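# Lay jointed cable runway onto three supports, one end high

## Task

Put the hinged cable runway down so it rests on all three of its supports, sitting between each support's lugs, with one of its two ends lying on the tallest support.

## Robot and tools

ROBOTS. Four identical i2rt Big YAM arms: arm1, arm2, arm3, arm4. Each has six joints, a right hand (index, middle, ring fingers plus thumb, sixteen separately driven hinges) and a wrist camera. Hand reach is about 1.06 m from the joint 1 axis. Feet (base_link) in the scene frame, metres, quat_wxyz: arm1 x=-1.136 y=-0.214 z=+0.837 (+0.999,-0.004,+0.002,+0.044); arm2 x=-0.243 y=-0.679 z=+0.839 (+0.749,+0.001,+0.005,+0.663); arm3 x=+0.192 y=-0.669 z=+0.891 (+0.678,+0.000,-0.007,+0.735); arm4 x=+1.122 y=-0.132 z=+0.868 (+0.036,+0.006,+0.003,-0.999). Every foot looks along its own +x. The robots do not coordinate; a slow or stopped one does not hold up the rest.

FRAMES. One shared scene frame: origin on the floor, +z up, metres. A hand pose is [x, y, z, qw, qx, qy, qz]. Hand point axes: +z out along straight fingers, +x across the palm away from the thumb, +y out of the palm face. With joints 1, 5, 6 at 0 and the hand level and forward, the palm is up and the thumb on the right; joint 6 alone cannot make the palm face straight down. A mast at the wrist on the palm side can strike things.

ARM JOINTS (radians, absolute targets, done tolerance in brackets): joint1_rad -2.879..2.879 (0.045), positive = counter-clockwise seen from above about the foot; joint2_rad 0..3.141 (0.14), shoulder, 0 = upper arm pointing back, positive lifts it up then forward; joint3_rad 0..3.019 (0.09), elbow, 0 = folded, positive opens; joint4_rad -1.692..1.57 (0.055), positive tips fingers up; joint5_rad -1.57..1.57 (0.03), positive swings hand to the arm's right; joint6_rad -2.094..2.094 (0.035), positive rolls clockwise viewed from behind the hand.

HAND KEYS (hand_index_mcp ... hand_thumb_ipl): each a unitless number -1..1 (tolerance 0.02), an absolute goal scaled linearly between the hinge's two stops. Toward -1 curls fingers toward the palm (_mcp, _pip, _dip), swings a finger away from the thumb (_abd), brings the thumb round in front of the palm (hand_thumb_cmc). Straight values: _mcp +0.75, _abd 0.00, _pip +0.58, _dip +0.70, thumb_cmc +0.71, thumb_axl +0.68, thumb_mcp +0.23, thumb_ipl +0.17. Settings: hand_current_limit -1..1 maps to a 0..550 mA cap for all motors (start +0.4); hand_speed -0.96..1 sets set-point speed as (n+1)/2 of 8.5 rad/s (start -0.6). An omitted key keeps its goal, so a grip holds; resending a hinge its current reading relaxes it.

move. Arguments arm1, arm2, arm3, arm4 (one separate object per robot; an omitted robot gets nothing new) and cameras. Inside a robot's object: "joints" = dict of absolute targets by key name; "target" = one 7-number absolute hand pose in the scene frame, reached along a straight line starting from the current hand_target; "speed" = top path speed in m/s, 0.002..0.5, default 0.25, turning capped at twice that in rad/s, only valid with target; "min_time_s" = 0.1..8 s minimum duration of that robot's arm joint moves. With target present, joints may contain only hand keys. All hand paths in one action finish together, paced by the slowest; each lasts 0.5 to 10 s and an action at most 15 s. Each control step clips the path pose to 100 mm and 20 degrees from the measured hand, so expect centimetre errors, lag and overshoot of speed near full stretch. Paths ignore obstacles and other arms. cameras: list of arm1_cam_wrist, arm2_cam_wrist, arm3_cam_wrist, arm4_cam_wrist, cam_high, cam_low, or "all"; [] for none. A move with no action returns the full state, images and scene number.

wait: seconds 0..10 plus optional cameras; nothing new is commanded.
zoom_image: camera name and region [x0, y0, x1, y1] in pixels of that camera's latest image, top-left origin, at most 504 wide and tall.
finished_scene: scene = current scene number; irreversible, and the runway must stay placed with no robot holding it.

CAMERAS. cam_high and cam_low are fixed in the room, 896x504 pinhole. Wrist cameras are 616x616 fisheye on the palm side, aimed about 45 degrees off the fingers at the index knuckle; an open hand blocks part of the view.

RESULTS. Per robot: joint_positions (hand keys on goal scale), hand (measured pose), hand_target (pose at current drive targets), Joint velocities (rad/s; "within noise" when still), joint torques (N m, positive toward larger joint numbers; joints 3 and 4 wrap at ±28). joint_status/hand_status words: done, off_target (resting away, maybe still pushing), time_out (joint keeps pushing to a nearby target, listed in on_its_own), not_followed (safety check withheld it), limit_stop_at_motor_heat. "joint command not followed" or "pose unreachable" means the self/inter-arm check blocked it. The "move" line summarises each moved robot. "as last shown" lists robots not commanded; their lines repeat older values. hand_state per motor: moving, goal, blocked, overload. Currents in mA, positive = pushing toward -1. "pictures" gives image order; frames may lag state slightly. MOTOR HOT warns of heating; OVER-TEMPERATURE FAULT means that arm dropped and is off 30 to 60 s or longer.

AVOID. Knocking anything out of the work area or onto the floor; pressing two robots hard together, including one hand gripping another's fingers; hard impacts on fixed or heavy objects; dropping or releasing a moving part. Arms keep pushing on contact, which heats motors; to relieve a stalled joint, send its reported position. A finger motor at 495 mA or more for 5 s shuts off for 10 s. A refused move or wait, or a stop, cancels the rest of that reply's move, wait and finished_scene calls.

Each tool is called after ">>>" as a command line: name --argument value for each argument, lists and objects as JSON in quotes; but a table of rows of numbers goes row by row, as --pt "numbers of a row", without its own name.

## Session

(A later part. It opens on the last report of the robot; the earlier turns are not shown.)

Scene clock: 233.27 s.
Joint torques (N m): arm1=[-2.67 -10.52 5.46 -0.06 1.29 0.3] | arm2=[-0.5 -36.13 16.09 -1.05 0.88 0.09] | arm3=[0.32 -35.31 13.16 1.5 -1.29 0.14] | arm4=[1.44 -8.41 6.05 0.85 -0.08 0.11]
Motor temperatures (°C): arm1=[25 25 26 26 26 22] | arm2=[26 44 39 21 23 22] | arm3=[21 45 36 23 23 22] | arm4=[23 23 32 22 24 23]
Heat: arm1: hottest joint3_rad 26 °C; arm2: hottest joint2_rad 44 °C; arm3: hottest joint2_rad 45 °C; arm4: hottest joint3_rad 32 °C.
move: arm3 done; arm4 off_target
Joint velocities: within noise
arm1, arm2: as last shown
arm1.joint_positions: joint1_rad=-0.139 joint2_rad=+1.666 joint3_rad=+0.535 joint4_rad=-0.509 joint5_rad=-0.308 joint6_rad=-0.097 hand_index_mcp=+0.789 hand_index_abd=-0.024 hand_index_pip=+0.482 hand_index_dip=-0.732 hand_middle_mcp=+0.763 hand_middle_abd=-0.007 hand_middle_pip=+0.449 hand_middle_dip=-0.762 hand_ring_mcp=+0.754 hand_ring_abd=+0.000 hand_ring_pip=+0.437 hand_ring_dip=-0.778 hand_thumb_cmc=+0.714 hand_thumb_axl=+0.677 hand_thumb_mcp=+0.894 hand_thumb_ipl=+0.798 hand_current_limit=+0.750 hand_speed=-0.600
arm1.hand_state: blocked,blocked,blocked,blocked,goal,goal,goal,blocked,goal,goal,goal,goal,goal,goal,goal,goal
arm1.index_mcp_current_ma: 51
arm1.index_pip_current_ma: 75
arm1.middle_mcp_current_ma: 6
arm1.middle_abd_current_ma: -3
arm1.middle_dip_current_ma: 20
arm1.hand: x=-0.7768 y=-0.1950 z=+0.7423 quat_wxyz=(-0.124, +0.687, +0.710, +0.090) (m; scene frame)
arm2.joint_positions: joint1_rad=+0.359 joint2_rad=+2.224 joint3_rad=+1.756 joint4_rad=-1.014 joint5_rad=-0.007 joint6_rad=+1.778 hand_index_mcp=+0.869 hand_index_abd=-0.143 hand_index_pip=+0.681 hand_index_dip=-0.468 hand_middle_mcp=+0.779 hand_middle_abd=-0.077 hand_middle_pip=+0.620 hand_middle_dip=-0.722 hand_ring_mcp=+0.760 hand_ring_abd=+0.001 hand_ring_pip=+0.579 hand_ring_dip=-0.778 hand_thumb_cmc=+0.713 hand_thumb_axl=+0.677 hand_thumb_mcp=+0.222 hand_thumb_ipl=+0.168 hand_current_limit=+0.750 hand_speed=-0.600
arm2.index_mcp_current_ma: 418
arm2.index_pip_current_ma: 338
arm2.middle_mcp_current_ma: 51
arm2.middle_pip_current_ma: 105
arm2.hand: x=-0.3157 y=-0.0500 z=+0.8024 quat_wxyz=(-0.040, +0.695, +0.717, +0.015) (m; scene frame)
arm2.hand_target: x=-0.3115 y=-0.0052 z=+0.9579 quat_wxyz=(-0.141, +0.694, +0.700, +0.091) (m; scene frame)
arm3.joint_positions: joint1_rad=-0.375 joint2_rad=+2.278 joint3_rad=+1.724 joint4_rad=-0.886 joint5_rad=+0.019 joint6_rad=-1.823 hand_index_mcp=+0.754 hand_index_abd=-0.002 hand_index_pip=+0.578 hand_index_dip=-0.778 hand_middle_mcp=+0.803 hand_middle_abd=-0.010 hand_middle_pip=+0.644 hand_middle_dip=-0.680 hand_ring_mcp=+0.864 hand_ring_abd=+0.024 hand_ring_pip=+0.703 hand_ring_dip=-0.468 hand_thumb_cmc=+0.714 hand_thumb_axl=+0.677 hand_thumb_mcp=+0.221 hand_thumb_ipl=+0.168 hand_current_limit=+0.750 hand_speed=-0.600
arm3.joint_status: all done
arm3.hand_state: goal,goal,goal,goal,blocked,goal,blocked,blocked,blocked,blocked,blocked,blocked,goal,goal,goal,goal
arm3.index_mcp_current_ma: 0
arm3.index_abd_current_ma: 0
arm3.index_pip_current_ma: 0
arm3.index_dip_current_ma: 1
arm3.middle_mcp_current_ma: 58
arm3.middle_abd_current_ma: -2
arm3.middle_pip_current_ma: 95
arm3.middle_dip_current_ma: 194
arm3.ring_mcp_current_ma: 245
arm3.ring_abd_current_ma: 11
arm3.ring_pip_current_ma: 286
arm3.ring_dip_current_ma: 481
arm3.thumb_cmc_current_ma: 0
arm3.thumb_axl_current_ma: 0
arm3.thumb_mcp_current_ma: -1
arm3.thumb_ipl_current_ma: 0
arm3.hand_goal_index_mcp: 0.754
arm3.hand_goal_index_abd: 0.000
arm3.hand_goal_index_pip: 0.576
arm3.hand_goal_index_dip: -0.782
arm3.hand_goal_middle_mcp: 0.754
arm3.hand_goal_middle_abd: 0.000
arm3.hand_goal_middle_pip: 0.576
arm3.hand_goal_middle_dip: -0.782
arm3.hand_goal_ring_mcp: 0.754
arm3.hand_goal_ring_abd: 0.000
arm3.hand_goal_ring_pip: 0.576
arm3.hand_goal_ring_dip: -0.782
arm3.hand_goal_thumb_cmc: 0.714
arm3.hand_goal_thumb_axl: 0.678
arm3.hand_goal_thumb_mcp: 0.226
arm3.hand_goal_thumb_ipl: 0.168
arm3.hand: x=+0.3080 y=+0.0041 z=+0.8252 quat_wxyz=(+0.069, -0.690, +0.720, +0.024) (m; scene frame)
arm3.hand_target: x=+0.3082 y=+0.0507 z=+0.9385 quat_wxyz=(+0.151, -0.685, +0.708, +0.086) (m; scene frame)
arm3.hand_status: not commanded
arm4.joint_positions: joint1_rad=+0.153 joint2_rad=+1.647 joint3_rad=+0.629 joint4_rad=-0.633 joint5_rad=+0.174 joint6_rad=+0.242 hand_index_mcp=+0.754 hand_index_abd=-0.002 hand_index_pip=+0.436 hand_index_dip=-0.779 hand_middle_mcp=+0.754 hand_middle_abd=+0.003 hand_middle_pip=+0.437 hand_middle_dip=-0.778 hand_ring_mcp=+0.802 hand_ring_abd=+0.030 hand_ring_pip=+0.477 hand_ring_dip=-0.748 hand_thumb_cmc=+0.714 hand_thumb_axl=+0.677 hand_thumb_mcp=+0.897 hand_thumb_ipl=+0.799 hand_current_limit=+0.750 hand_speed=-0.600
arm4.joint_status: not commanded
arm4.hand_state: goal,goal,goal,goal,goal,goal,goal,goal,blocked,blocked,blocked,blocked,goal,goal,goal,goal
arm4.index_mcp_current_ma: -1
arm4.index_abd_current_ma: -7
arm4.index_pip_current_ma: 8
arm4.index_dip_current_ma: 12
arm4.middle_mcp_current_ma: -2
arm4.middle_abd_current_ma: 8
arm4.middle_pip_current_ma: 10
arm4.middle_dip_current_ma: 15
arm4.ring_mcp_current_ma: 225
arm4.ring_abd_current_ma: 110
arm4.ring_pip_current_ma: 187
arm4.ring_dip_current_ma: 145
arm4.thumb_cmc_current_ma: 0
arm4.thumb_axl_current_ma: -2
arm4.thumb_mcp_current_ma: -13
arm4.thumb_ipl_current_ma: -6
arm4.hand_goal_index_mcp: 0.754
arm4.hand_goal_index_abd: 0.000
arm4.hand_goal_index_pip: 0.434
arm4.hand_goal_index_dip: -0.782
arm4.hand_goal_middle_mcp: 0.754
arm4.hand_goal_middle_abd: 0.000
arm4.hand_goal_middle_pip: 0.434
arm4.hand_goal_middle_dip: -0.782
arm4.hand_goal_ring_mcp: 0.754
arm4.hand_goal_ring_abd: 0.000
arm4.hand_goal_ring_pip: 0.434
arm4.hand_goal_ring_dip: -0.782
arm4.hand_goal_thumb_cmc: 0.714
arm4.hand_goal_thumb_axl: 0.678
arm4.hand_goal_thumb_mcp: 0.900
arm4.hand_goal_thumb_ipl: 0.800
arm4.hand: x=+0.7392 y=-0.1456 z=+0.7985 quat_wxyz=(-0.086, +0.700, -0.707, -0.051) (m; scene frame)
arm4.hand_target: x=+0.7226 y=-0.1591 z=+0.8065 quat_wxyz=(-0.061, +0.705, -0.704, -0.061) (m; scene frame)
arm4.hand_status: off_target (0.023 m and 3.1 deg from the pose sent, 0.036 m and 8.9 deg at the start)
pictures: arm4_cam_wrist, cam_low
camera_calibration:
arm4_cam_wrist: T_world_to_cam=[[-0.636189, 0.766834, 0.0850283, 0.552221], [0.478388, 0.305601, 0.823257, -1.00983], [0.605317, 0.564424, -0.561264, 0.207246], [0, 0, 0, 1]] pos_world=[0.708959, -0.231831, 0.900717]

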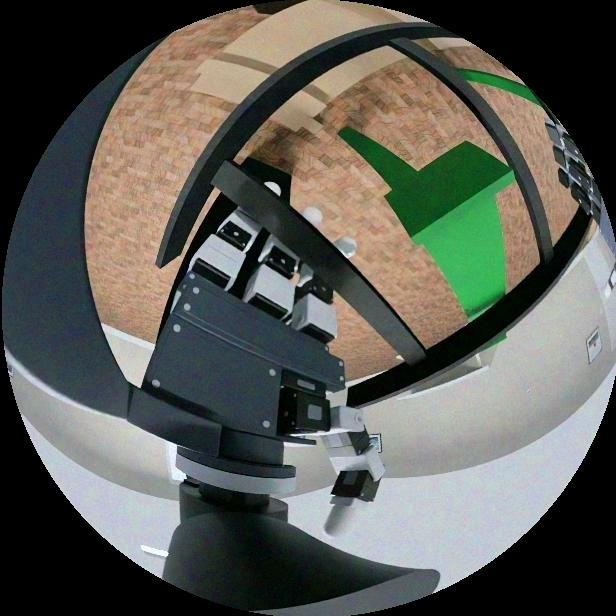

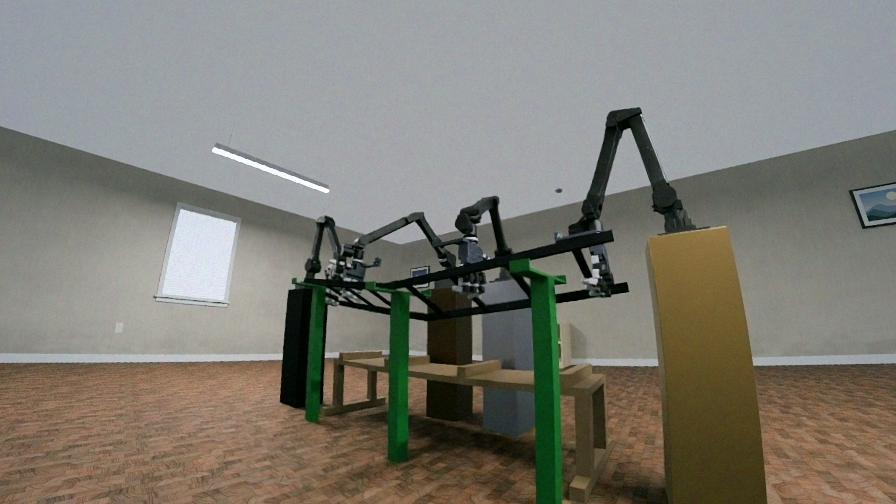

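>>> move --arm3 '{"joints": {"joint2_rad": 2.195, "joint3_rad": 1.752, "joint4_rad": -0.83}, "min_time_s": 2.0}' --arm4 '{"target": [0.724, -0.1706, 0.793, -0.1228, 0.6964, -0.6964, -0.1228], "speed": 0.03}' --cameras '["arm4_cam_wrist", "arm3_cam_wrist"]'

>>> zoom_image --camera "arm4_cam_wrist" --region '[150, 20, 600, 420]'

Scene clock: 237.27 s.
Joint torques (N m): arm1=[-2.67 -10.52 5.48 -0.05 1.11 0.3] | arm2=[-0.44 -35.9 16.25 -0.96 0.86 0.08] | arm3=[0.32 -31.09 12 1.91 -1.27 0.15] | arm4=[0.79 -8.29 6.16 -0.46 0.61 0.18]
Motor temperatures (°C): arm1=[25 25 25 26 26 22] | arm2=[26 44 40 21 23 22] | arm3=[21 45 36 23 23 22] | arm4=[23 23 31 22 24 23]
Heat: arm1: hottest joint4_rad 26 °C; arm2: hottest joint2_rad 44 °C; arm3: hottest joint2_rad 45 °C; arm4: hottest joint3_rad 31 °C.
move: arm3 done; arm4 off_target
Joint velocities: within noise
arm1, arm2: as last shown
arm1.joint_positions: joint1_rad=-0.139 joint2_rad=+1.666 joint3_rad=+0.535 joint4_rad=-0.509 joint5_rad=-0.303 joint6_rad=-0.097 hand_index_mcp=+0.789 hand_index_abd=-0.024 hand_index_pip=+0.489 hand_index_dip=-0.721 hand_middle_mcp=+0.763 hand_middle_abd=-0.006 hand_middle_pip=+0.449 hand_middle_dip=-0.762 hand_ring_mcp=+0.754 hand_ring_abd=+0.000 hand_ring_pip=+0.437 hand_ring_dip=-0.778 hand_thumb_cmc=+0.714 hand_thumb_axl=+0.677 hand_thumb_mcp=+0.894 hand_thumb_ipl=+0.798 hand_current_limit=+0.750 hand_speed=-0.600
arm1.index_pip_current_ma: 94
arm1.index_dip_current_ma: 112
arm1.middle_abd_current_ma: -2
arm1.middle_pip_current_ma: 13
arm1.hand: x=-0.7769 y=-0.1958 z=+0.7421 quat_wxyz=(-0.122, +0.687, +0.711, +0.088) (m; scene frame)
arm2.joint_positions: joint1_rad=+0.359 joint2_rad=+2.221 joint3_rad=+1.753 joint4_rad=-1.016 joint5_rad=-0.007 joint6_rad=+1.779 hand_index_mcp=+0.873 hand_index_abd=-0.143 hand_index_pip=+0.689 hand_index_dip=-0.431 hand_middle_mcp=+0.790 hand_middle_abd=-0.086 hand_middle_pip=+0.631 hand_middle_dip=-0.715 hand_ring_mcp=+0.757 hand_ring_abd=+0.001 hand_ring_pip=+0.579 hand_ring_dip=-0.778 hand_thumb_cmc=+0.714 hand_thumb_axl=+0.677 hand_thumb_mcp=+0.222 hand_thumb_ipl=+0.168 hand_current_limit=+0.750 hand_speed=-0.600
arm2.index_mcp_current_ma: 439
arm2.index_pip_current_ma: 377
arm2.middle_mcp_current_ma: 86
arm2.middle_abd_current_ma: -214
arm2.middle_pip_current_ma: 141
arm2.middle_dip_current_ma: 188
arm2.ring_mcp_current_ma: 3
arm2.hand: x=-0.3154 y=-0.0510 z=+0.8038 quat_wxyz=(-0.040, +0.696, +0.717, +0.015) (m; scene frame)
arm2.hand_target: x=-0.3115 y=-0.0053 z=+0.9579 quat_wxyz=(-0.141, +0.694, +0.700, +0.091) (m; scene frame)
arm3.joint_positions: joint1_rad=-0.376 joint2_rad=+2.278 joint3_rad=+1.708 joint4_rad=-0.860 joint5_rad=+0.018 joint6_rad=-1.824 hand_index_mcp=+0.754 hand_index_abd=-0.002 hand_index_pip=+0.578 hand_index_dip=-0.778 hand_middle_mcp=+0.802 hand_middle_abd=-0.003 hand_middle_pip=+0.641 hand_middle_dip=-0.692 hand_ring_mcp=+0.864 hand_ring_abd=+0.027 hand_ring_pip=+0.703 hand_ring_dip=-0.487 hand_thumb_cmc=+0.714 hand_thumb_axl=+0.677 hand_thumb_mcp=+0.221 hand_thumb_ipl=+0.168 hand_current_limit=+0.750 hand_speed=-0.600
arm3.joint_status: all done
arm3.hand_state: goal,goal,goal,goal,blocked,goal,blocked,blocked,blocked,blocked,blocked,blocked,goal,goal,goal,goal
arm3.index_mcp_current_ma: 0
arm3.index_abd_current_ma: 0
arm3.index_pip_current_ma: 0
arm3.index_dip_current_ma: 1
arm3.middle_mcp_current_ma: 56
arm3.middle_abd_current_ma: 0
arm3.middle_pip_current_ma: 87
arm3.middle_dip_current_ma: 155
arm3.ring_mcp_current_ma: 245
arm3.ring_abd_current_ma: 14
arm3.ring_pip_current_ma: 286
arm3.ring_dip_current_ma: 481
arm3.thumb_cmc_current_ma: 0
arm3.thumb_axl_current_ma: 0
arm3.thumb_mcp_current_ma: -1
arm3.thumb_ipl_current_ma: 0
arm3.hand_goal_index_mcp: 0.754
arm3.hand_goal_index_abd: 0.000
arm3.hand_goal_index_pip: 0.576
arm3.hand_goal_index_dip: -0.782
arm3.hand_goal_middle_mcp: 0.754
arm3.hand_goal_middle_abd: 0.000
arm3.hand_goal_middle_pip: 0.576
arm3.hand_goal_middle_dip: -0.782
arm3.hand_goal_ring_mcp: 0.754
arm3.hand_goal_ring_abd: 0.000
arm3.hand_goal_ring_pip: 0.576
arm3.hand_goal_ring_dip: -0.782
arm3.hand_goal_thumb_cmc: 0.714
arm3.hand_goal_thumb_axl: 0.678
arm3.hand_goal_thumb_mcp: 0.226
arm3.hand_goal_thumb_ipl: 0.168
arm3.hand: x=+0.3081 y=+0.0035 z=+0.8205 quat_wxyz=(+0.073, -0.690, +0.719, +0.027) (m; scene frame)
arm3.hand_target: x=+0.3066 y=+0.0437 z=+0.8977 quat_wxyz=(+0.134, -0.687, +0.710, +0.076) (m; scene frame)
arm3.hand_status: not commanded
arm4.joint_positions: joint1_rad=+0.281 joint2_rad=+1.741 joint3_rad=+0.658 joint4_rad=-0.622 joint5_rad=+0.320 joint6_rad=+0.372 hand_index_mcp=+0.754 hand_index_abd=-0.002 hand_index_pip=+0.436 hand_index_dip=-0.779 hand_middle_mcp=+0.754 hand_middle_abd=+0.002 hand_middle_pip=+0.437 hand_middle_dip=-0.778 hand_ring_mcp=+0.755 hand_ring_abd=+0.002 hand_ring_pip=+0.437 hand_ring_dip=-0.778 hand_thumb_cmc=+0.714 hand_thumb_axl=+0.677 hand_thumb_mcp=+0.898 hand_thumb_ipl=+0.799 hand_current_limit=+0.750 hand_speed=-0.600
arm4.joint_status: not commanded
arm4.hand_state: goal,goal,goal,goal,goal,goal,goal,goal,goal,goal,goal,goal,goal,goal,goal,goal
arm4.index_mcp_current_ma: -1
arm4.index_abd_current_ma: -7
arm4.index_pip_current_ma: 8
arm4.index_dip_current_ma: 12
arm4.middle_mcp_current_ma: -2
arm4.middle_abd_current_ma: 6
arm4.middle_pip_current_ma: 10
arm4.middle_dip_current_ma: 15
arm4.ring_mcp_current_ma: 5
arm4.ring_abd_current_ma: 6
arm4.ring_pip_current_ma: 11
arm4.ring_dip_current_ma: 13
arm4.thumb_cmc_current_ma: 0
arm4.thumb_axl_current_ma: -2
arm4.thumb_mcp_current_ma: -9
arm4.thumb_ipl_current_ma: -5
arm4.hand_goal_index_mcp: 0.754
arm4.hand_goal_index_abd: 0.000
arm4.hand_goal_index_pip: 0.434
arm4.hand_goal_index_dip: -0.782
arm4.hand_goal_middle_mcp: 0.754
arm4.hand_goal_middle_abd: 0.000
arm4.hand_goal_middle_pip: 0.434
arm4.hand_goal_middle_dip: -0.782
arm4.hand_goal_ring_mcp: 0.754
arm4.hand_goal_ring_abd: 0.000
arm4.hand_goal_ring_pip: 0.434
arm4.hand_goal_ring_dip: -0.782
arm4.hand_goal_thumb_cmc: 0.714
arm4.hand_goal_thumb_axl: 0.678
arm4.hand_goal_thumb_mcp: 0.900
arm4.hand_goal_thumb_ipl: 0.800
arm4.hand: x=+0.7372 y=-0.1627 z=+0.7885 quat_wxyz=(-0.132, +0.698, -0.694, -0.116) (m; scene frame)
arm4.hand_target: x=+0.7244 y=-0.1706 z=+0.7932 quat_wxyz=(-0.123, +0.696, -0.696, -0.123) (m; scene frame)
arm4.hand_status: off_target (0.016 m and 1.4 deg from the pose sent, 0.030 m and 9.4 deg at the start)
pictures: arm3_cam_wrist, arm4_cam_wrist
camera_calibration:
arm3_cam_wrist: T_world_to_cam=[[-0.579759, 0.811676, 0.0711466, 0.152272], [0.521479, 0.302546, 0.797825, -0.860128], [0.62605, 0.499648, -0.598676, 0.425402], [0, 0, 0, 1]] pos_world=[0.270496, -0.0759182, 0.930077]
arm4_cam_wrist: T_world_to_cam=[[-0.647617, 0.729793, 0.219077, 0.461523], [0.493267, 0.182399, 0.85054, -1.04783], [0.580759, 0.658888, -0.478107, 0.180347], [0, 0, 0, 1]] pos_world=[0.711012, -0.26452, 0.876339]

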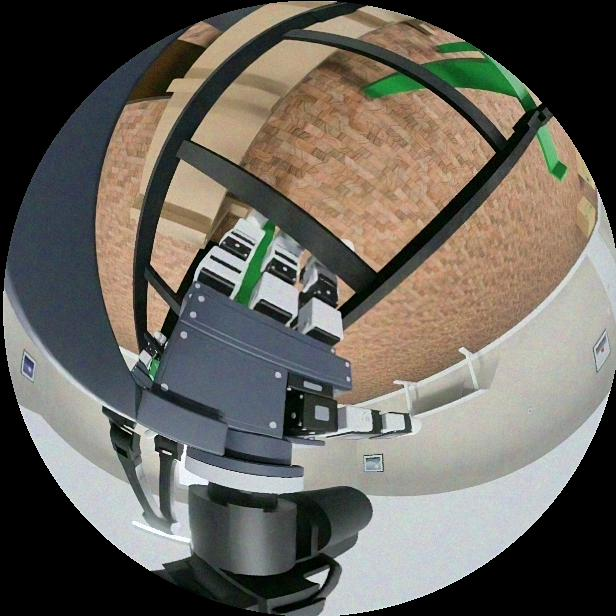

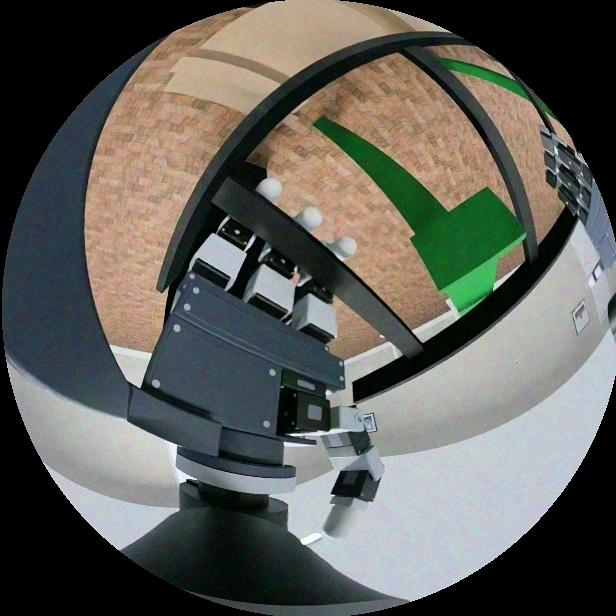

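Scaled by 1.120 from the camera's 616x616 image, which has a finer 880x880 frame.

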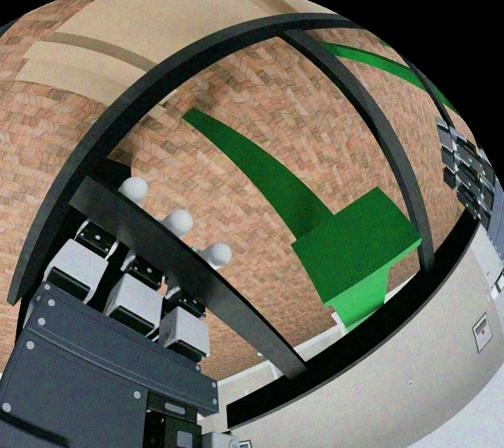

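>>> move --arm2 '{"joints": {"joint2_rad": 2.096, "joint3_rad": 1.813, "joint4_rad": -0.947}, "min_time_s": 2.5}' --arm4 '{"target": [0.722, -0.1756, 0.828, -0.147, 0.6916, -0.6916, -0.147], "speed": 0.03}' --cameras '["arm4_cam_wrist", "arm2_cam_wrist", "arm1_cam_wrist"]'

Scene clock: 240.60 s.
Joint torques (N m): arm1=[-2.67 -10.58 5.48 -0.05 0.7 0.3] | arm2=[-0.5 -30.68 14.64 2.07 0.84 0.08] | arm3=[0.38 -31.15 12.01 1.44 -1.27 0.17] | arm4=[1.55 -12.81 6.97 -1.94 0.97 0.28]
Motor temperatures (°C): arm1=[25 25 25 26 26 22] | arm2=[26 44 40 21 23 22] | arm3=[21 45 35 23 23 22] | arm4=[23 23 31 22 24 23]
Heat: arm1: hottest joint4_rad 26 °C; arm2: hottest joint2_rad 44 °C; arm3: hottest joint2_rad 45 °C; arm4: hottest joint3_rad 31 °C.
move: arm2 done; arm4 off_target
Joint velocities: within noise
arm1, arm3: as last shown
arm1.joint_positions: joint1_rad=-0.139 joint2_rad=+1.666 joint3_rad=+0.535 joint4_rad=-0.509 joint5_rad=-0.293 joint6_rad=-0.097 hand_index_mcp=+0.789 hand_index_abd=-0.024 hand_index_pip=+0.498 hand_index_dip=-0.707 hand_middle_mcp=+0.764 hand_middle_abd=-0.002 hand_middle_pip=+0.456 hand_middle_dip=-0.754 hand_ring_mcp=+0.754 hand_ring_abd=+0.000 hand_ring_pip=+0.437 hand_ring_dip=-0.778 hand_thumb_cmc=+0.714 hand_thumb_axl=+0.677 hand_thumb_mcp=+0.894 hand_thumb_ipl=+0.798 hand_current_limit=+0.750 hand_speed=-0.600
arm1.hand_state: blocked,blocked,blocked,blocked,goal,goal,blocked,blocked,goal,goal,goal,goal,goal,goal,goal,goal
arm1.index_pip_current_ma: 120
arm1.index_dip_current_ma: 155
arm1.middle_mcp_current_ma: 7
arm1.middle_abd_current_ma: 0
arm1.middle_pip_current_ma: 22
arm1.middle_dip_current_ma: 33
arm1.hand: x=-0.7770 y=-0.1975 z=+0.7417 quat_wxyz=(-0.119, +0.687, +0.711, +0.084) (m; scene frame)
arm1.hand_target: x=-0.7584 y=-0.2096 z=+0.7576 quat_wxyz=(-0.093, +0.701, +0.701, +0.093) (m; scene frame)
arm2.joint_positions: joint1_rad=+0.359 joint2_rad=+2.221 joint3_rad=+1.737 joint4_rad=-0.989 joint5_rad=-0.006 joint6_rad=+1.779 hand_index_mcp=+0.874 hand_index_abd=-0.142 hand_index_pip=+0.690 hand_index_dip=-0.441 hand_middle_mcp=+0.786 hand_middle_abd=-0.084 hand_middle_pip=+0.630 hand_middle_dip=-0.717 hand_ring_mcp=+0.755 hand_ring_abd=+0.001 hand_ring_pip=+0.579 hand_ring_dip=-0.778 hand_thumb_cmc=+0.714 hand_thumb_axl=+0.677 hand_thumb_mcp=+0.222 hand_thumb_ipl=+0.168 hand_current_limit=+0.750 hand_speed=-0.600
arm2.joint_status: all done
arm2.hand_state: blocked,blocked,blocked,blocked,blocked,blocked,blocked,blocked,goal,goal,goal,goal,goal,goal,goal,goal
arm2.index_mcp_current_ma: 442
arm2.index_abd_current_ma: -427
arm2.index_pip_current_ma: 378
arm2.index_dip_current_ma: 481
arm2.middle_mcp_current_ma: 72
arm2.middle_abd_current_ma: -208
arm2.middle_pip_current_ma: 137
arm2.middle_dip_current_ma: 179
arm2.ring_mcp_current_ma: 1
arm2.ring_abd_current_ma: 0
arm2.ring_pip_current_ma: 2
arm2.ring_dip_current_ma: 4
arm2.thumb_cmc_current_ma: 0
arm2.thumb_axl_current_ma: 0
arm2.thumb_mcp_current_ma: -6
arm2.thumb_ipl_current_ma: 0
arm2.hand_goal_index_mcp: 0.754
arm2.hand_goal_index_abd: 0.000
arm2.hand_goal_index_pip: 0.576
arm2.hand_goal_index_dip: -0.782
arm2.hand_goal_middle_mcp: 0.754
arm2.hand_goal_middle_abd: 0.000
arm2.hand_goal_middle_pip: 0.576
arm2.hand_goal_middle_dip: -0.782
arm2.hand_goal_ring_mcp: 0.754
arm2.hand_goal_ring_abd: 0.000
arm2.hand_goal_ring_pip: 0.576
arm2.hand_goal_ring_dip: -0.782
arm2.hand_goal_thumb_cmc: 0.714
arm2.hand_goal_thumb_axl: 0.678
arm2.hand_goal_thumb_mcp: 0.226
arm2.hand_goal_thumb_ipl: 0.168
arm2.hand: x=-0.3153 y=-0.0513 z=+0.7981 quat_wxyz=(-0.044, +0.696, +0.717, +0.018) (m; scene frame)
arm2.hand_target: x=-0.3141 y=+0.0039 z=+0.9071 quat_wxyz=(-0.141, +0.694, +0.700, +0.091) (m; scene frame)
arm2.hand_status: not commanded
arm3.joint_positions: joint1_rad=-0.376 joint2_rad=+2.278 joint3_rad=+1.708 joint4_rad=-0.849 joint5_rad=+0.018 joint6_rad=-1.827 hand_index_mcp=+0.753 hand_index_abd=-0.002 hand_index_pip=+0.578 hand_index_dip=-0.778 hand_middle_mcp=+0.801 hand_middle_abd=-0.004 hand_middle_pip=+0.633 hand_middle_dip=-0.708 hand_ring_mcp=+0.864 hand_ring_abd=+0.013 hand_ring_pip=+0.703 hand_ring_dip=-0.515 hand_thumb_cmc=+0.714 hand_thumb_axl=+0.677 hand_thumb_mcp=+0.221 hand_thumb_ipl=+0.168 hand_current_limit=+0.750 hand_speed=-0.600
arm3.hand_state: goal,goal,goal,goal,blocked,goal,blocked,blocked,blocked,goal,blocked,blocked,goal,goal,goal,goal
arm3.middle_mcp_current_ma: 55
arm3.middle_abd_current_ma: -1
arm3.middle_pip_current_ma: 69
arm3.middle_dip_current_ma: 111
arm3.ring_abd_current_ma: 4
arm3.hand: x=+0.3087 y=+0.0059 z=+0.8207 quat_wxyz=(+0.078, -0.691, +0.718, +0.029) (m; scene frame)
arm3.hand_target: x=+0.3065 y=+0.0437 z=+0.8977 quat_wxyz=(+0.134, -0.687, +0.710, +0.076) (m; scene frame)
arm4.joint_positions: joint1_rad=+0.311 joint2_rad=+1.735 joint3_rad=+0.691 joint4_rad=-0.732 joint5_rad=+0.370 joint6_rad=+0.415 hand_index_mcp=+0.756 hand_index_abd=-0.002 hand_index_pip=+0.445 hand_index_dip=-0.765 hand_middle_mcp=+0.759 hand_middle_abd=-0.002 hand_middle_pip=+0.455 hand_middle_dip=-0.751 hand_ring_mcp=+0.763 hand_ring_abd=-0.011 hand_ring_pip=+0.464 hand_ring_dip=-0.739 hand_thumb_cmc=+0.714 hand_thumb_axl=+0.677 hand_thumb_mcp=+0.898 hand_thumb_ipl=+0.799 hand_current_limit=+0.750 hand_speed=-0.600
arm4.joint_status: not commanded
arm4.hand_state: goal,goal,goal,goal,goal,goal,blocked,blocked,goal,goal,blocked,blocked,goal,goal,goal,goal
arm4.index_mcp_current_ma: 7
arm4.index_abd_current_ma: -7
arm4.index_pip_current_ma: 44
arm4.index_dip_current_ma: 68
arm4.middle_mcp_current_ma: 19
arm4.middle_abd_current_ma: -6
arm4.middle_pip_current_ma: 87
arm4.middle_dip_current_ma: 130
arm4.ring_mcp_current_ma: 38
arm4.ring_abd_current_ma: -35
arm4.ring_pip_current_ma: 124
arm4.ring_dip_current_ma: 186
arm4.thumb_cmc_current_ma: 0
arm4.thumb_axl_current_ma: -2
arm4.thumb_mcp_current_ma: -7
arm4.thumb_ipl_current_ma: -5
arm4.hand_goal_index_mcp: 0.754
arm4.hand_goal_index_abd: 0.000
arm4.hand_goal_index_pip: 0.434
arm4.hand_goal_index_dip: -0.782
arm4.hand_goal_middle_mcp: 0.754
arm4.hand_goal_middle_abd: 0.000
arm4.hand_goal_middle_pip: 0.434
arm4.hand_goal_middle_dip: -0.782
arm4.hand_goal_ring_mcp: 0.754
arm4.hand_goal_ring_abd: 0.000
arm4.hand_goal_ring_pip: 0.434
arm4.hand_goal_ring_dip: -0.782
arm4.hand_goal_thumb_cmc: 0.714
arm4.hand_goal_thumb_axl: 0.678
arm4.hand_goal_thumb_mcp: 0.900
arm4.hand_goal_thumb_ipl: 0.800
arm4.hand: x=+0.7402 y=-0.1625 z=+0.8014 quat_wxyz=(-0.168, +0.694, -0.688, -0.130) (m; scene frame)
arm4.hand_target: x=+0.7225 y=-0.1752 z=+0.8270 quat_wxyz=(-0.146, +0.692, -0.692, -0.147) (m; scene frame)
arm4.hand_status: off_target (0.035 m and 3.2 deg from the pose sent, 0.044 m and 4.1 deg at the start)
pictures: arm1_cam_wrist, arm2_cam_wrist, arm4_cam_wrist
camera_calibration:
arm1_cam_wrist: T_world_to_cam=[[0.595299, -0.764188, -0.248264, 0.530509], [-0.507669, -0.59721, 0.620977, -1.02495], [-0.622809, -0.243632, -0.743473, 0.142428], [0, 0, 0, 1]] pos_world=[-0.747442, -0.172003, 0.87407]
arm2_cam_wrist: T_world_to_cam=[[0.628439, -0.775916, -0.0549502, 0.234062], [-0.560345, -0.500574, 0.659879, -0.767287], [-0.539517, -0.383902, -0.74936, 0.535624], [0, 0, 0, 1]] pos_world=[-0.288061, 0.00315631, 0.920553]
arm4_cam_wrist: T_world_to_cam=[[-0.654252, 0.713547, 0.250609, 0.437495], [0.465995, 0.119361, 0.876699, -1.07138], [0.595653, 0.690365, -0.410602, 0.124629], [0, 0, 0, 1]] pos_world=[0.711252, -0.270331, 0.880807]

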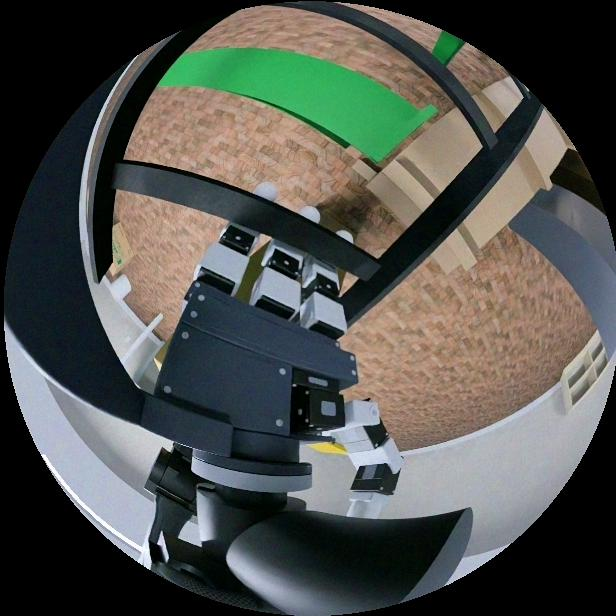

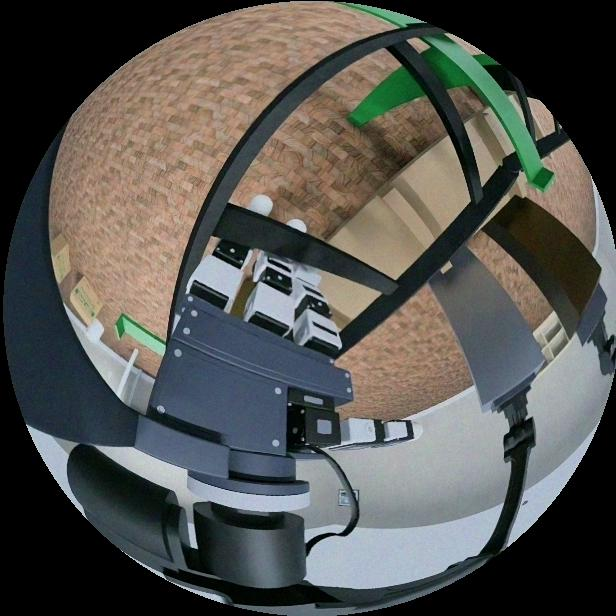

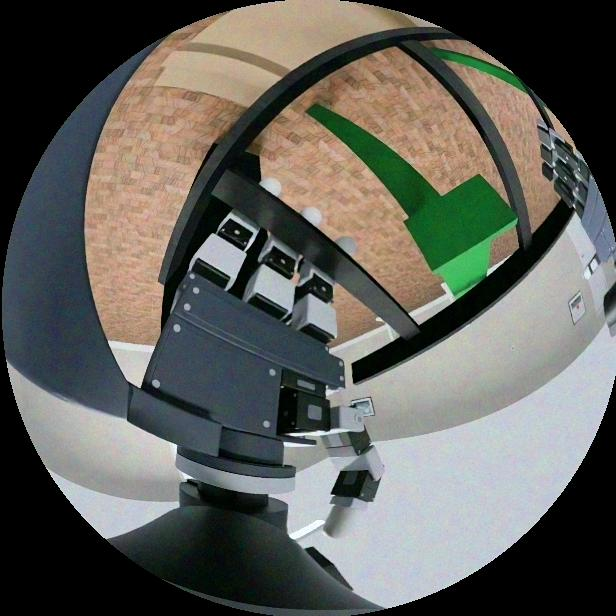

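>>> move --arm1 '{"target": [-0.756, -0.2162, 0.760, -0.1349, 0.6941, 0.6941, 0.1349], "speed": 0.03}' --arm2 '{"joints": {"joint2_rad": 2.157, "joint3_rad": 1.777, "joint4_rad": -0.89}, "min_time_s": 2.5}' --arm3 '{"joints": {"joint2_rad": 2.24, "joint3_rad": 1.722, "joint4_rad": -0.79}, "min_time_s": 2.5}' --cameras '["arm1_cam_wrist", "cam_low"]'

Scene clock: 246.03 s.
Joint torques (N m): arm1=[-5.13 -10.23 6.43 -0.98 -0.36 -0.16] | arm2=[-0.5 -25.52 13.22 2.89 0.75 0.05] | arm3=[0.44 -27.28 10.51 1.88 -1.25 0.18] | arm4=[1.61 -12.57 6.82 -1.91 0.97 0.27]
Motor temperatures (°C): arm1=[25 25 25 26 26 22] | arm2=[26 44 40 21 23 22] | arm3=[21 44 35 23 23 22] | arm4=[23 23 31 22 24 23]
Heat: arm1: hottest joint4_rad 26 °C; arm2: hottest joint2_rad 44 °C; arm3: hottest joint2_rad 44 °C; arm4: hottest joint3_rad 31 °C.
move: arm1 off_target; arm2 time_out; arm3 done
Joint velocities: within noise
arm1.joint_positions: joint1_rad=-0.198 joint2_rad=+1.684 joint3_rad=+0.545 joint4_rad=-0.530 joint5_rad=-0.385 joint6_rad=-0.149 hand_index_mcp=+0.792 hand_index_abd=-0.008 hand_index_pip=+0.500 hand_index_dip=-0.707 hand_middle_mcp=+0.777 hand_middle_abd=+0.004 hand_middle_pip=+0.480 hand_middle_dip=-0.722 hand_ring_mcp=+0.767 hand_ring_abd=-0.001 hand_ring_pip=+0.465 hand_ring_dip=-0.740 hand_thumb_cmc=+0.714 hand_thumb_axl=+0.677 hand_thumb_mcp=+0.894 hand_thumb_ipl=+0.798 hand_current_limit=+0.750 hand_speed=-0.600
arm1.joint_status: not commanded
arm1.hand_state: blocked,goal,blocked,blocked,blocked,goal,blocked,blocked,goal,goal,blocked,blocked,goal,goal,goal,goal
arm1.index_mcp_current_ma: 57
arm1.index_abd_current_ma: -4
arm1.index_pip_current_ma: 124
arm1.index_dip_current_ma: 156
arm1.middle_mcp_current_ma: 25
arm1.middle_abd_current_ma: 1
arm1.middle_pip_current_ma: 72
arm1.middle_dip_current_ma: 109
arm1.ring_mcp_current_ma: 10
arm1.ring_abd_current_ma: 0
arm1.ring_pip_current_ma: 39
arm1.ring_dip_current_ma: 63
arm1.thumb_cmc_current_ma: 0
arm1.thumb_axl_current_ma: 0
arm1.thumb_mcp_current_ma: -4
arm1.thumb_ipl_current_ma: -1
arm1.hand_goal_index_mcp: 0.754
arm1.hand_goal_index_abd: 0.000
arm1.hand_goal_index_pip: 0.434
arm1.hand_goal_index_dip: -0.782
arm1.hand_goal_middle_mcp: 0.754
arm1.hand_goal_middle_abd: 0.000
arm1.hand_goal_middle_pip: 0.434
arm1.hand_goal_middle_dip: -0.782
arm1.hand_goal_ring_mcp: 0.754
arm1.hand_goal_ring_abd: 0.000
arm1.hand_goal_ring_pip: 0.434
arm1.hand_goal_ring_dip: -0.782
arm1.hand_goal_thumb_cmc: 0.714
arm1.hand_goal_thumb_axl: 0.678
arm1.hand_goal_thumb_mcp: 0.900
arm1.hand_goal_thumb_ipl: 0.800
arm1.hand: x=-0.7770 y=-0.1986 z=+0.7423 quat_wxyz=(-0.153, +0.687, +0.700, +0.118) (m; scene frame)
arm1.hand_target: x=-0.7568 y=-0.2162 z=+0.7595 quat_wxyz=(-0.134, +0.694, +0.694, +0.134) (m; scene frame)
arm1.hand_status: off_target (0.033 m and 3.0 deg from the pose sent, 0.033 m and 6.4 deg at the start)
arm2.joint_positions: joint1_rad=+0.359 joint2_rad=+2.220 joint3_rad=+1.718 joint4_rad=-0.949 joint5_rad=-0.004 joint6_rad=+1.782 hand_index_mcp=+0.874 hand_index_abd=-0.112 hand_index_pip=+0.690 hand_index_dip=-0.517 hand_middle_mcp=+0.783 hand_middle_abd=-0.048 hand_middle_pip=+0.615 hand_middle_dip=-0.737 hand_ring_mcp=+0.754 hand_ring_abd=+0.001 hand_ring_pip=+0.579 hand_ring_dip=-0.778 hand_thumb_cmc=+0.714 hand_thumb_axl=+0.677 hand_thumb_mcp=+0.222 hand_thumb_ipl=+0.168 hand_current_limit=+0.750 hand_speed=-0.600
arm2.joint_status: joint4_rad time_out (moved +0.040 of +0.099); the others done
arm2.hand_state: blocked,blocked,blocked,blocked,blocked,blocked,blocked,blocked,goal,goal,goal,goal,goal,goal,goal,goal
arm2.index_mcp_current_ma: 442
arm2.index_abd_current_ma: -310
arm2.index_pip_current_ma: 378
arm2.index_dip_current_ma: 481
arm2.middle_mcp_current_ma: 64
arm2.middle_abd_current_ma: -99
arm2.middle_pip_current_ma: 89
arm2.middle_dip_current_ma: 107
arm2.ring_mcp_current_ma: 0
arm2.ring_abd_current_ma: 0
arm2.ring_pip_current_ma: 2
arm2.ring_dip_current_ma: 4
arm2.thumb_cmc_current_ma: 0
arm2.thumb_axl_current_ma: 0
arm2.thumb_mcp_current_ma: -6
arm2.thumb_ipl_current_ma: 0
arm2.hand_goal_index_mcp: 0.754
arm2.hand_goal_index_abd: 0.000
arm2.hand_goal_index_pip: 0.576
arm2.hand_goal_index_dip: -0.782
arm2.hand_goal_middle_mcp: 0.754
arm2.hand_goal_middle_abd: 0.000
arm2.hand_goal_middle_pip: 0.576
arm2.hand_goal_middle_dip: -0.782
arm2.hand_goal_ring_mcp: 0.754
arm2.hand_goal_ring_abd: 0.000
arm2.hand_goal_ring_pip: 0.576
arm2.hand_goal_ring_dip: -0.782
arm2.hand_goal_thumb_cmc: 0.714
arm2.hand_goal_thumb_axl: 0.678
arm2.hand_goal_thumb_mcp: 0.226
arm2.hand_goal_thumb_ipl: 0.168
arm2.on_its_own: joint4_rad reads -0.949 and still pushes toward -0.890 since a time_out
arm2.hand: x=-0.3155 y=-0.0497 z=+0.7920 quat_wxyz=(-0.052, +0.697, +0.715, +0.025) (m; scene frame)
arm2.hand_target: x=-0.3136 y=-0.0008 z=+0.8548 quat_wxyz=(-0.124, +0.696, +0.702, +0.080) (m; scene frame)
arm2.hand_status: not commanded
arm3.joint_positions: joint1_rad=-0.376 joint2_rad=+2.282 joint3_rad=+1.695 joint4_rad=-0.817 joint5_rad=+0.017 joint6_rad=-1.827 hand_index_mcp=+0.753 hand_index_abd=-0.002 hand_index_pip=+0.578 hand_index_dip=-0.778 hand_middle_mcp=+0.791 hand_middle_abd=-0.003 hand_middle_pip=+0.602 hand_middle_dip=-0.761 hand_ring_mcp=+0.864 hand_ring_abd=+0.003 hand_ring_pip=+0.703 hand_ring_dip=-0.622 hand_thumb_cmc=+0.714 hand_thumb_axl=+0.677 hand_thumb_mcp=+0.221 hand_thumb_ipl=+0.168 hand_current_limit=+0.750 hand_speed=-0.600
arm3.joint_status: all done
arm3.hand_state: goal,goal,goal,goal,blocked,goal,blocked,blocked,blocked,goal,blocked,blocked,goal,goal,goal,goal
arm3.index_mcp_current_ma: 0
arm3.index_abd_current_ma: 0
arm3.index_pip_current_ma: 0
arm3.index_dip_current_ma: 1
arm3.middle_mcp_current_ma: 35
arm3.middle_abd_current_ma: 0
arm3.middle_pip_current_ma: 17
arm3.middle_dip_current_ma: 11
arm3.ring_mcp_current_ma: 245
arm3.ring_abd_current_ma: 0
arm3.ring_pip_current_ma: 286
arm3.ring_dip_current_ma: 438
arm3.thumb_cmc_current_ma: 0
arm3.thumb_axl_current_ma: 0
arm3.thumb_mcp_current_ma: -1
arm3.thumb_ipl_current_ma: 0
arm3.hand_goal_index_mcp: 0.754
arm3.hand_goal_index_abd: 0.000
arm3.hand_goal_index_pip: 0.576
arm3.hand_goal_index_dip: -0.782
arm3.hand_goal_middle_mcp: 0.754
arm3.hand_goal_middle_abd: 0.000
arm3.hand_goal_middle_pip: 0.576
arm3.hand_goal_middle_dip: -0.782
arm3.hand_goal_ring_mcp: 0.754
arm3.hand_goal_ring_abd: 0.000
arm3.hand_goal_ring_pip: 0.576
arm3.hand_goal_ring_dip: -0.782
arm3.hand_goal_thumb_cmc: 0.714
arm3.hand_goal_thumb_axl: 0.678
arm3.hand_goal_thumb_mcp: 0.226
arm3.hand_goal_thumb_ipl: 0.168
arm3.hand: x=+0.3095 y=+0.0067 z=+0.8150 quat_wxyz=(+0.084, -0.690, +0.718, +0.033) (m; scene frame)
arm3.hand_target: x=+0.3043 y=+0.0348 z=+0.8571 quat_wxyz=(+0.120, -0.689, +0.712, +0.068) (m; scene frame)
arm3.hand_status: not commanded
arm4: as last shown
arm4.joint_positions: joint1_rad=+0.312 joint2_rad=+1.735 joint3_rad=+0.692 joint4_rad=-0.732 joint5_rad=+0.370 joint6_rad=+0.415 hand_index_mcp=+0.757 hand_index_abd=-0.002 hand_index_pip=+0.447 hand_index_dip=-0.763 hand_middle_mcp=+0.759 hand_middle_abd=-0.003 hand_middle_pip=+0.457 hand_middle_dip=-0.748 hand_ring_mcp=+0.763 hand_ring_abd=-0.011 hand_ring_pip=+0.466 hand_ring_dip=-0.734 hand_thumb_cmc=+0.714 hand_thumb_axl=+0.677 hand_thumb_mcp=+0.898 hand_thumb_ipl=+0.799 hand_current_limit=+0.750 hand_speed=-0.600
arm4.index_mcp_current_ma: 12
arm4.index_pip_current_ma: 51
arm4.index_dip_current_ma: 78
arm4.middle_mcp_current_ma: 20
arm4.middle_abd_current_ma: -10
arm4.middle_pip_current_ma: 96
arm4.middle_dip_current_ma: 147
arm4.ring_abd_current_ma: -37
arm4.ring_pip_current_ma: 133
arm4.ring_dip_current_ma: 208
arm4.hand: x=+0.7398 y=-0.1629 z=+0.8015 quat_wxyz=(-0.168, +0.694, -0.688, -0.130) (m; scene frame)
arm4.hand_target: x=+0.7224 y=-0.1753 z=+0.8271 quat_wxyz=(-0.146, +0.692, -0.692, -0.147) (m; scene frame)
pictures: arm1_cam_wrist, cam_low
camera_calibration:
arm1_cam_wrist: T_world_to_cam=[[0.580427, -0.747053, -0.324063, 0.577906], [-0.516103, -0.645307, 0.56322, -0.9991], [-0.629875, -0.159658, -0.760109, 0.166101], [0, 0, 0, 1]] pos_world=[-0.746448, -0.18648, 0.876246]

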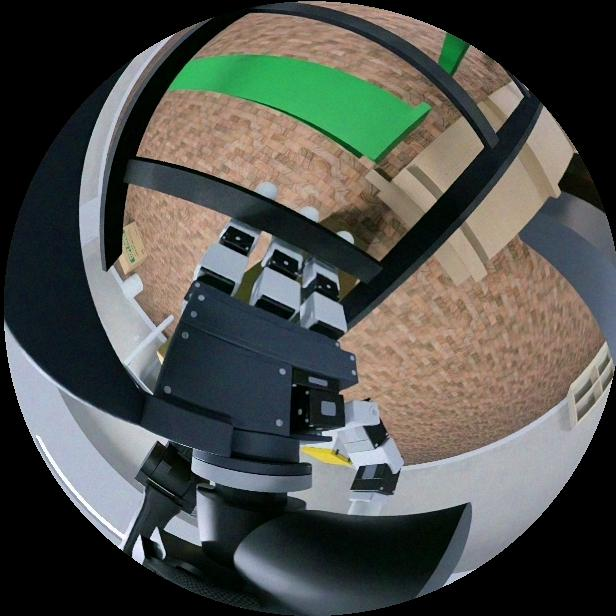

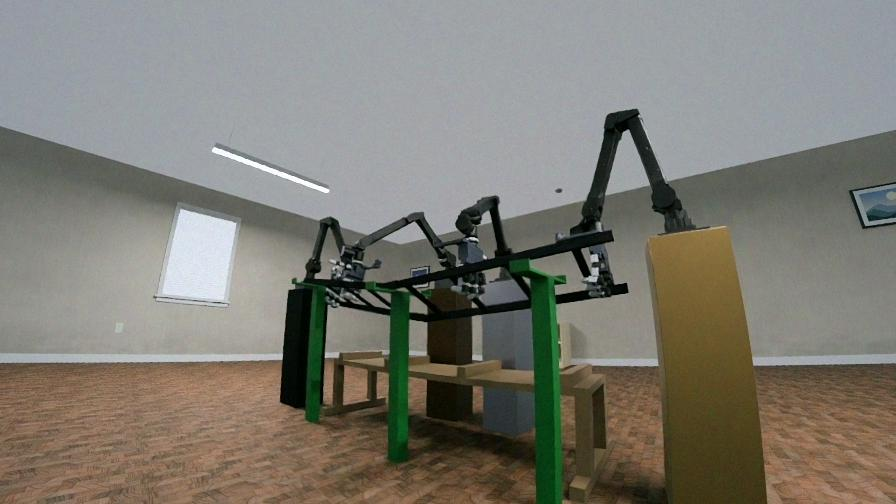

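>>> move --arm1 '{"target": [-0.754, -0.2172, 0.742, -0.1413, 0.6928, 0.6928, 0.1413], "speed": 0.03}' --arm2 '{"joints": {"joint2_rad": 2.218, "joint3_rad": 1.735, "joint4_rad": -0.84}, "min_time_s": 2.5}' --arm3 '{"joints": {"joint2_rad": 2.285, "joint3_rad": 1.69, "joint4_rad": -0.75}, "min_time_s": 2.5}' --cameras '["arm2_cam_wrist", "arm3_cam_wrist"]'

Scene clock: 249.37 s.
Joint torques (N m): arm1=[-5.25 -10.58 5.45 -0.28 -0.22 -0.12] | arm2=[-0.62 -20.95 12.18 2.61 0.75 0.04] | arm3=[0.5 -23.53 9.11 2.03 -1.25 0.19] | arm4=[1.38 -12.92 6.84 -2.03 0.74 0.22]
Motor temperatures (°C): arm1=[25 25 25 26 25 22] | arm2=[26 43 40 21 23 22] | arm3=[21 43 35 23 23 22] | arm4=[23 23 31 22 24 23]
Heat: arm1: hottest joint4_rad 26 °C; arm2: hottest joint2_rad 43 °C; arm3: hottest joint2_rad 43 °C; arm4: hottest joint3_rad 31 °C.
move: arm1 off_target; arm2 done; arm3 done
Joint velocities: within noise
arm1.joint_positions: joint1_rad=-0.209 joint2_rad=+1.752 joint3_rad=+0.555 joint4_rad=-0.494 joint5_rad=-0.407 joint6_rad=-0.167 hand_index_mcp=+0.788 hand_index_abd=-0.008 hand_index_pip=+0.497 hand_index_dip=-0.711 hand_middle_mcp=+0.777 hand_middle_abd=+0.004 hand_middle_pip=+0.480 hand_middle_dip=-0.722 hand_ring_mcp=+0.769 hand_ring_abd=-0.002 hand_ring_pip=+0.467 hand_ring_dip=-0.738 hand_thumb_cmc=+0.714 hand_thumb_axl=+0.677 hand_thumb_mcp=+0.894 hand_thumb_ipl=+0.798 hand_current_limit=+0.750 hand_speed=-0.600
arm1.joint_status: not commanded
arm1.hand_state: blocked,goal,blocked,blocked,blocked,goal,blocked,blocked,goal,goal,blocked,blocked,goal,goal,goal,goal
arm1.index_mcp_current_ma: 49
arm1.index_abd_current_ma: -3
arm1.index_pip_current_ma: 116
arm1.index_dip_current_ma: 141
arm1.middle_mcp_current_ma: 25
arm1.middle_abd_current_ma: 1
arm1.middle_pip_current_ma: 72
arm1.middle_dip_current_ma: 109
arm1.ring_mcp_current_ma: 13
arm1.ring_abd_current_ma: 0
arm1.ring_pip_current_ma: 43
arm1.ring_dip_current_ma: 66
arm1.thumb_cmc_current_ma: 0
arm1.thumb_axl_current_ma: 0
arm1.thumb_mcp_current_ma: -4
arm1.thumb_ipl_current_ma: -1
arm1.hand_goal_index_mcp: 0.754
arm1.hand_goal_index_abd: 0.000
arm1.hand_goal_index_pip: 0.434
arm1.hand_goal_index_dip: -0.782
arm1.hand_goal_middle_mcp: 0.754
arm1.hand_goal_middle_abd: 0.000
arm1.hand_goal_middle_pip: 0.434
arm1.hand_goal_middle_dip: -0.782
arm1.hand_goal_ring_mcp: 0.754
arm1.hand_goal_ring_abd: 0.000
arm1.hand_goal_ring_pip: 0.434
arm1.hand_goal_ring_dip: -0.782
arm1.hand_goal_thumb_cmc: 0.714
arm1.hand_goal_thumb_axl: 0.678
arm1.hand_goal_thumb_mcp: 0.900
arm1.hand_goal_thumb_ipl: 0.800
arm1.hand: x=-0.7768 y=-0.1975 z=+0.7258 quat_wxyz=(-0.166, +0.685, +0.699, +0.122) (m; scene frame)
arm1.hand_target: x=-0.7547 y=-0.2172 z=+0.7418 quat_wxyz=(-0.141, +0.693, +0.693, +0.141) (m; scene frame)
arm1.hand_status: off_target (0.034 m and 3.7 deg from the pose sent, 0.029 m and 3.1 deg at the start)
arm2.joint_positions: joint1_rad=+0.360 joint2_rad=+2.227 joint3_rad=+1.688 joint4_rad=-0.891 joint5_rad=-0.004 joint6_rad=+1.782 hand_index_mcp=+0.861 hand_index_abd=-0.109 hand_index_pip=+0.684 hand_index_dip=-0.645 hand_middle_mcp=+0.759 hand_middle_abd=-0.003 hand_middle_pip=+0.581 hand_middle_dip=-0.778 hand_ring_mcp=+0.753 hand_ring_abd=+0.001 hand_ring_pip=+0.579 hand_ring_dip=-0.778 hand_thumb_cmc=+0.714 hand_thumb_axl=+0.677 hand_thumb_mcp=+0.222 hand_thumb_ipl=+0.168 hand_current_limit=+0.750 hand_speed=-0.600
arm2.joint_status: all done
arm2.hand_state: blocked,blocked,blocked,blocked,goal,goal,goal,goal,goal,goal,goal,goal,goal,goal,goal,goal
arm2.index_mcp_current_ma: 377
arm2.index_abd_current_ma: -299
arm2.index_pip_current_ma: 354
arm2.index_dip_current_ma: 481
arm2.middle_mcp_current_ma: 6
arm2.middle_abd_current_ma: -2
arm2.middle_pip_current_ma: 5
arm2.middle_dip_current_ma: 4
arm2.ring_mcp_current_ma: 0
arm2.ring_abd_current_ma: 0
arm2.ring_pip_current_ma: 2
arm2.ring_dip_current_ma: 4
arm2.thumb_cmc_current_ma: 0
arm2.thumb_axl_current_ma: 0
arm2.thumb_mcp_current_ma: -6
arm2.thumb_ipl_current_ma: 0
arm2.hand_goal_index_mcp: 0.754
arm2.hand_goal_index_abd: 0.000
arm2.hand_goal_index_pip: 0.576
arm2.hand_goal_index_dip: -0.782
arm2.hand_goal_middle_mcp: 0.754
arm2.hand_goal_middle_abd: 0.000
arm2.hand_goal_middle_pip: 0.576
arm2.hand_goal_middle_dip: -0.782
arm2.hand_goal_ring_mcp: 0.754
arm2.hand_goal_ring_abd: 0.000
arm2.hand_goal_ring_pip: 0.576
arm2.hand_goal_ring_dip: -0.782
arm2.hand_goal_thumb_cmc: 0.714
arm2.hand_goal_thumb_axl: 0.678
arm2.hand_goal_thumb_mcp: 0.226
arm2.hand_goal_thumb_ipl: 0.168
arm2.hand: x=-0.3164 y=-0.0494 z=+0.7780 quat_wxyz=(-0.062, +0.696, +0.715, +0.031) (m; scene frame)
arm2.hand_target: x=-0.3112 y=-0.0138 z=+0.8009 quat_wxyz=(-0.102, +0.699, +0.705, +0.066) (m; scene frame)
arm2.hand_status: not commanded
arm3.joint_positions: joint1_rad=-0.378 joint2_rad=+2.286 joint3_rad=+1.677 joint4_rad=-0.780 joint5_rad=+0.017 joint6_rad=-1.828 hand_index_mcp=+0.753 hand_index_abd=-0.002 hand_index_pip=+0.578 hand_index_dip=-0.778 hand_middle_mcp=+0.755 hand_middle_abd=+0.000 hand_middle_pip=+0.579 hand_middle_dip=-0.778 hand_ring_mcp=+0.863 hand_ring_abd=+0.004 hand_ring_pip=+0.668 hand_ring_dip=-0.702 hand_thumb_cmc=+0.714 hand_thumb_axl=+0.677 hand_thumb_mcp=+0.221 hand_thumb_ipl=+0.168 hand_current_limit=+0.750 hand_speed=-0.600
arm3.joint_status: all done
arm3.hand_state: goal,goal,goal,goal,goal,goal,goal,goal,blocked,goal,blocked,blocked,goal,goal,goal,goal
arm3.index_mcp_current_ma: 0
arm3.index_abd_current_ma: 0
arm3.index_pip_current_ma: 0
arm3.index_dip_current_ma: 1
arm3.middle_mcp_current_ma: 0
arm3.middle_abd_current_ma: 0
arm3.middle_pip_current_ma: 0
arm3.middle_dip_current_ma: 0
arm3.ring_mcp_current_ma: 244
arm3.ring_abd_current_ma: 0
arm3.ring_pip_current_ma: 160
arm3.ring_dip_current_ma: 126
arm3.thumb_cmc_current_ma: 0
arm3.thumb_axl_current_ma: 0
arm3.thumb_mcp_current_ma: -1
arm3.thumb_ipl_current_ma: 0
arm3.hand_goal_index_mcp: 0.754
arm3.hand_goal_index_abd: 0.000
arm3.hand_goal_index_pip: 0.576
arm3.hand_goal_index_dip: -0.782
arm3.hand_goal_middle_mcp: 0.754
arm3.hand_goal_middle_abd: 0.000
arm3.hand_goal_middle_pip: 0.576
arm3.hand_goal_middle_dip: -0.782
arm3.hand_goal_ring_mcp: 0.754
arm3.hand_goal_ring_abd: 0.000
arm3.hand_goal_ring_pip: 0.576
arm3.hand_goal_ring_dip: -0.782
arm3.hand_goal_thumb_cmc: 0.714
arm3.hand_goal_thumb_axl: 0.678
arm3.hand_goal_thumb_mcp: 0.226
arm3.hand_goal_thumb_ipl: 0.168
arm3.hand: x=+0.3107 y=+0.0069 z=+0.8077 quat_wxyz=(+0.091, -0.689, +0.718, +0.037) (m; scene frame)
arm3.hand_target: x=+0.3010 y=+0.0226 z=+0.8167 quat_wxyz=(+0.104, -0.690, +0.714, +0.059) (m; scene frame)
arm3.hand_status: not commanded
arm4: as last shown
arm4.joint_positions: joint1_rad=+0.312 joint2_rad=+1.735 joint3_rad=+0.692 joint4_rad=-0.732 joint5_rad=+0.376 joint6_rad=+0.418 hand_index_mcp=+0.759 hand_index_abd=-0.002 hand_index_pip=+0.453 hand_index_dip=-0.755 hand_middle_mcp=+0.764 hand_middle_abd=-0.003 hand_middle_pip=+0.467 hand_middle_dip=-0.735 hand_ring_mcp=+0.771 hand_ring_abd=-0.011 hand_ring_pip=+0.478 hand_ring_dip=-0.718 hand_thumb_cmc=+0.714 hand_thumb_axl=+0.677 hand_thumb_mcp=+0.898 hand_thumb_ipl=+0.799 hand_current_limit=+0.750 hand_speed=-0.600
arm4.hand_state: goal,goal,goal,blocked,goal,goal,blocked,blocked,goal,goal,blocked,blocked,goal,goal,goal,goal
arm4.index_mcp_current_ma: 20
arm4.index_pip_current_ma: 76
arm4.index_dip_current_ma: 115
arm4.middle_mcp_current_ma: 41
arm4.middle_pip_current_ma: 139
arm4.middle_dip_current_ma: 204
arm4.ring_mcp_current_ma: 71
arm4.ring_pip_current_ma: 191
arm4.ring_dip_current_ma: 285
arm4.hand: x=+0.7394 y=-0.1620 z=+0.8023 quat_wxyz=(-0.168, +0.693, -0.688, -0.133) (m; scene frame)
pictures: arm2_cam_wrist, arm3_cam_wrist
camera_calibration:
arm2_cam_wrist: T_world_to_cam=[[0.625531, -0.774563, -0.093612, 0.264204], [-0.556336, -0.526946, 0.642509, -0.740289], [-0.546992, -0.34983, -0.760539, 0.528652], [0, 0, 0, 1]] pos_world=[-0.287949, -0.000510844, 0.902435]
arm3_cam_wrist: T_world_to_cam=[[-0.58201, 0.807473, 0.0961914, 0.132456], [0.511468, 0.271535, 0.815272, -0.863037], [0.632191, 0.523695, -0.571033, 0.390071], [0, 0, 0, 1]] pos_world=[0.271908, -0.0768881, 0.913612]

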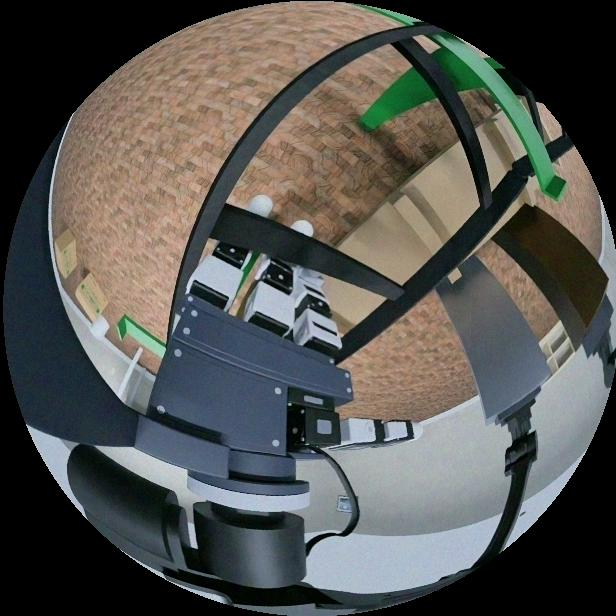

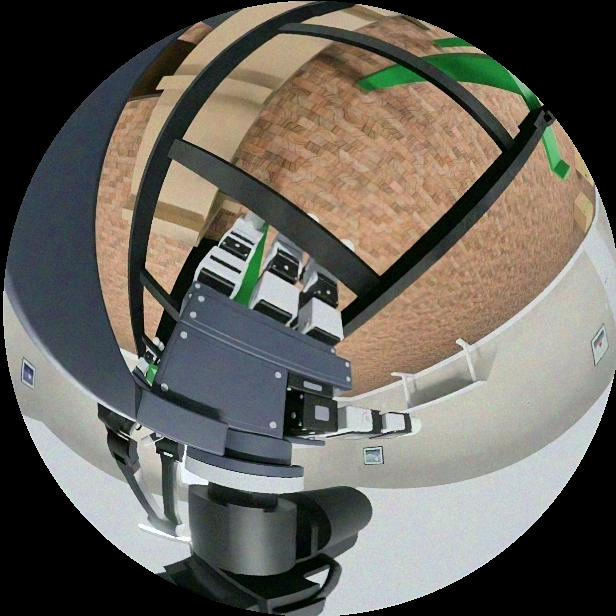

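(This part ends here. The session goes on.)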